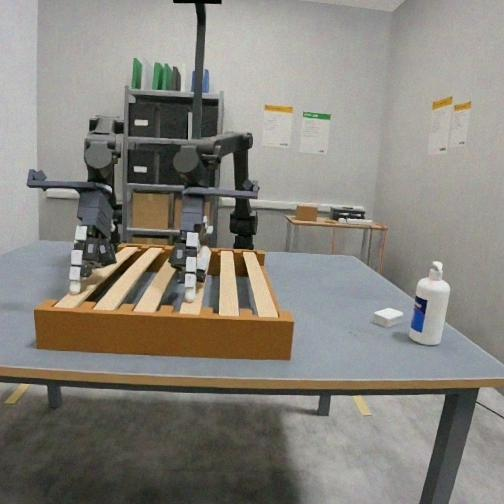

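execute_actions([
  [[0,0,0.1,0,0,0,1.0,0,-0.9,-0.6,1.0,0,-0.9,-0.6,0.754,0,0.576,0.696,0.714,0.678,0.226,0.168,0.4,-0.6,0,0,0.1,0,0,0,1.0,0,-0.9,-0.6,1.0,0,-0.9,-0.6,0.754,0,0.576,0.696,0.714,0.678,0.226,0.168,0.4,-0.6]],
  [[0,0,0.1,0,0,0,1.0,0,-0.9,-0.6,1.0,0,-0.9,-0.6,0.754,0,0.576,0.696,0.714,0.678,0.226,0.168,0.4,-0.6,0,0,0.1,0,0,0,1.0,0,-0.9,-0.6,1.0,0,-0.9,-0.6,0.754,0,0.576,0.696,0.714,0.678,0.226,0.168,0.4,-0.6]],
  [[-0.0865,-0.0672,0.05,0,0.055,0,0.754,0,0.576,0.696,0.754,0,-0.299,-0.174,0.754,0,-0.299,-0.174,0.714,0.678,0.226,0.168,0.4,-0.6,-0.0865,-0.12,0.05,0,0.055,0,0.754,0,0.576,0.696,0.754,0,-0.299,-0.174,0.754,0,-0.299,-0.174,0.714,0.678,0.226,0.168,0.4,-0.6]],
  [[-0.0865,-0.0672,0.01,0,0.056,0,0.754,0,0.576,0.696,0.754,0,-0.299,-0.174,0.754,0,-0.299,-0.174,0.714,0.678,0.226,0.168,0.4,-0.6,-0.0865,-0.12,0.05,0,0.056,0,0.754,0,0.576,0.696,0.754,0,-0.299,-0.174,0.754,0,-0.299,-0.174,0.714,0.678,0.226,0.168,0.4,-0.6]],
  [[0,0,-0.0235,0,0,0,0.754,0,0.576,0.696,0.754,0,-0.299,-0.174,0.754,0,-0.299,-0.174,0.714,0.678,0.226,0.168,0.4,-0.6,0,-0.1,0.03,0,0,0,0.754,0,0.576,0.696,0.754,0,-0.299,-0.174,0.754,0,-0.299,-0.174,0.714,0.678,0.226,0.168,0.4,-0.6]],
  [[0,0,-0.06,0,0,0,0.754,0,0.576,0.696,0.754,0,-0.299,-0.174,0.754,0,-0.299,-0.174,0.714,0.678,0.226,0.168,0.4,-0.6,0,0,0,0,0,0,0.754,0,0.576,0.696,0.754,0,-0.299,-0.174,0.754,0,-0.299,-0.174,0.714,0.678,0.226,0.168,0.4,-0.6]],
])

Scene clock: 370.20 s.
left_arm: end_effector_position=(+0.5349, +0.1167, +0.2185) hand_goal=(+0.754, +0.000, +0.576, +0.696, +0.754, +0.000, -0.298, -0.174, +0.754, +0.000, -0.298, -0.174, +0.714, +0.678, +0.226, +0.168) hand_measured=(+0.754, +0.000, +0.574, +0.694, +0.756, +0.000, -0.298, -0.176, +0.754, -0.002, -0.292, -0.170, +0.712, +0.678, +0.220, +0.166) hand_current_ma=(+0, +0, -1, -1, +1, +0, +0, -1, +0, +0, +5, +1, +0, +0, -6, -1) hand_state=(goal, goal, goal, goal, goal, goal, goal, goal, goal, goal, goal, goal, goal, goal, goal, goal) hand_current_limit=0.40 hand_speed=-0.60 end_effector_quat_wxyz=(+0.011, +0.007, +1.000, -0.003) | right_arm: end_effector_position=(+0.5253, -0.4149, +0.2824) hand_goal=(+0.754, +0.000, +0.576, +0.696, +0.754, +0.000, -0.298, -0.174, +0.754, +0.000, -0.298, -0.174, +0.714, +0.678, +0.226, +0.168) hand_measured=(+0.754, -0.002, +0.572, +0.694, +0.756, +0.000, -0.298, -0.176, +0.756, -0.002, -0.292, -0.170, +0.716, +0.678, +0.220, +0.166) hand_current_ma=(+0, -2, -7, -5, +5, +0, +0, -5, +4, -2, +14, +9, +3, -2, -21, -4) hand_state=(goal, goal, goal, goal, goal, goal, goal, goal, goal, goal, goal, goal, goal, goal, goal, goal) hand_current_limit=0.40 hand_speed=-0.60 end_effector_quat_wxyz=(+0.000, +1.000, -0.012, -0.010)
Joint positions: left_arm=[-0.391 2.073 2.152 -1.626 -0.003 -1.939] | right_arm=[-0.055 1.859 1.943 -1.674 0.002 1.495]
Joint torques (N m): left_arm=[-0.91 -22.36 6.58 0.66 -0.01 -0.09] | right_arm=[0.79 -14.68 10.74 -0.49 0.11 -0.19]
Heat: left arm: hottest elbow 36 °C; right arm: hottest shoulder 34 °C.
Hand target: left_arm +0.5382, +0.1180, +0.1989; +0.000, -0.001, +1.000, +0.000 | right_arm +0.5379, -0.4123, +0.2906; +0.000, +1.000, +0.000, +0.000
Off the commanded pose: left_arm 0.020 m, 2 deg | right_arm 0.015 m, 2 deg.


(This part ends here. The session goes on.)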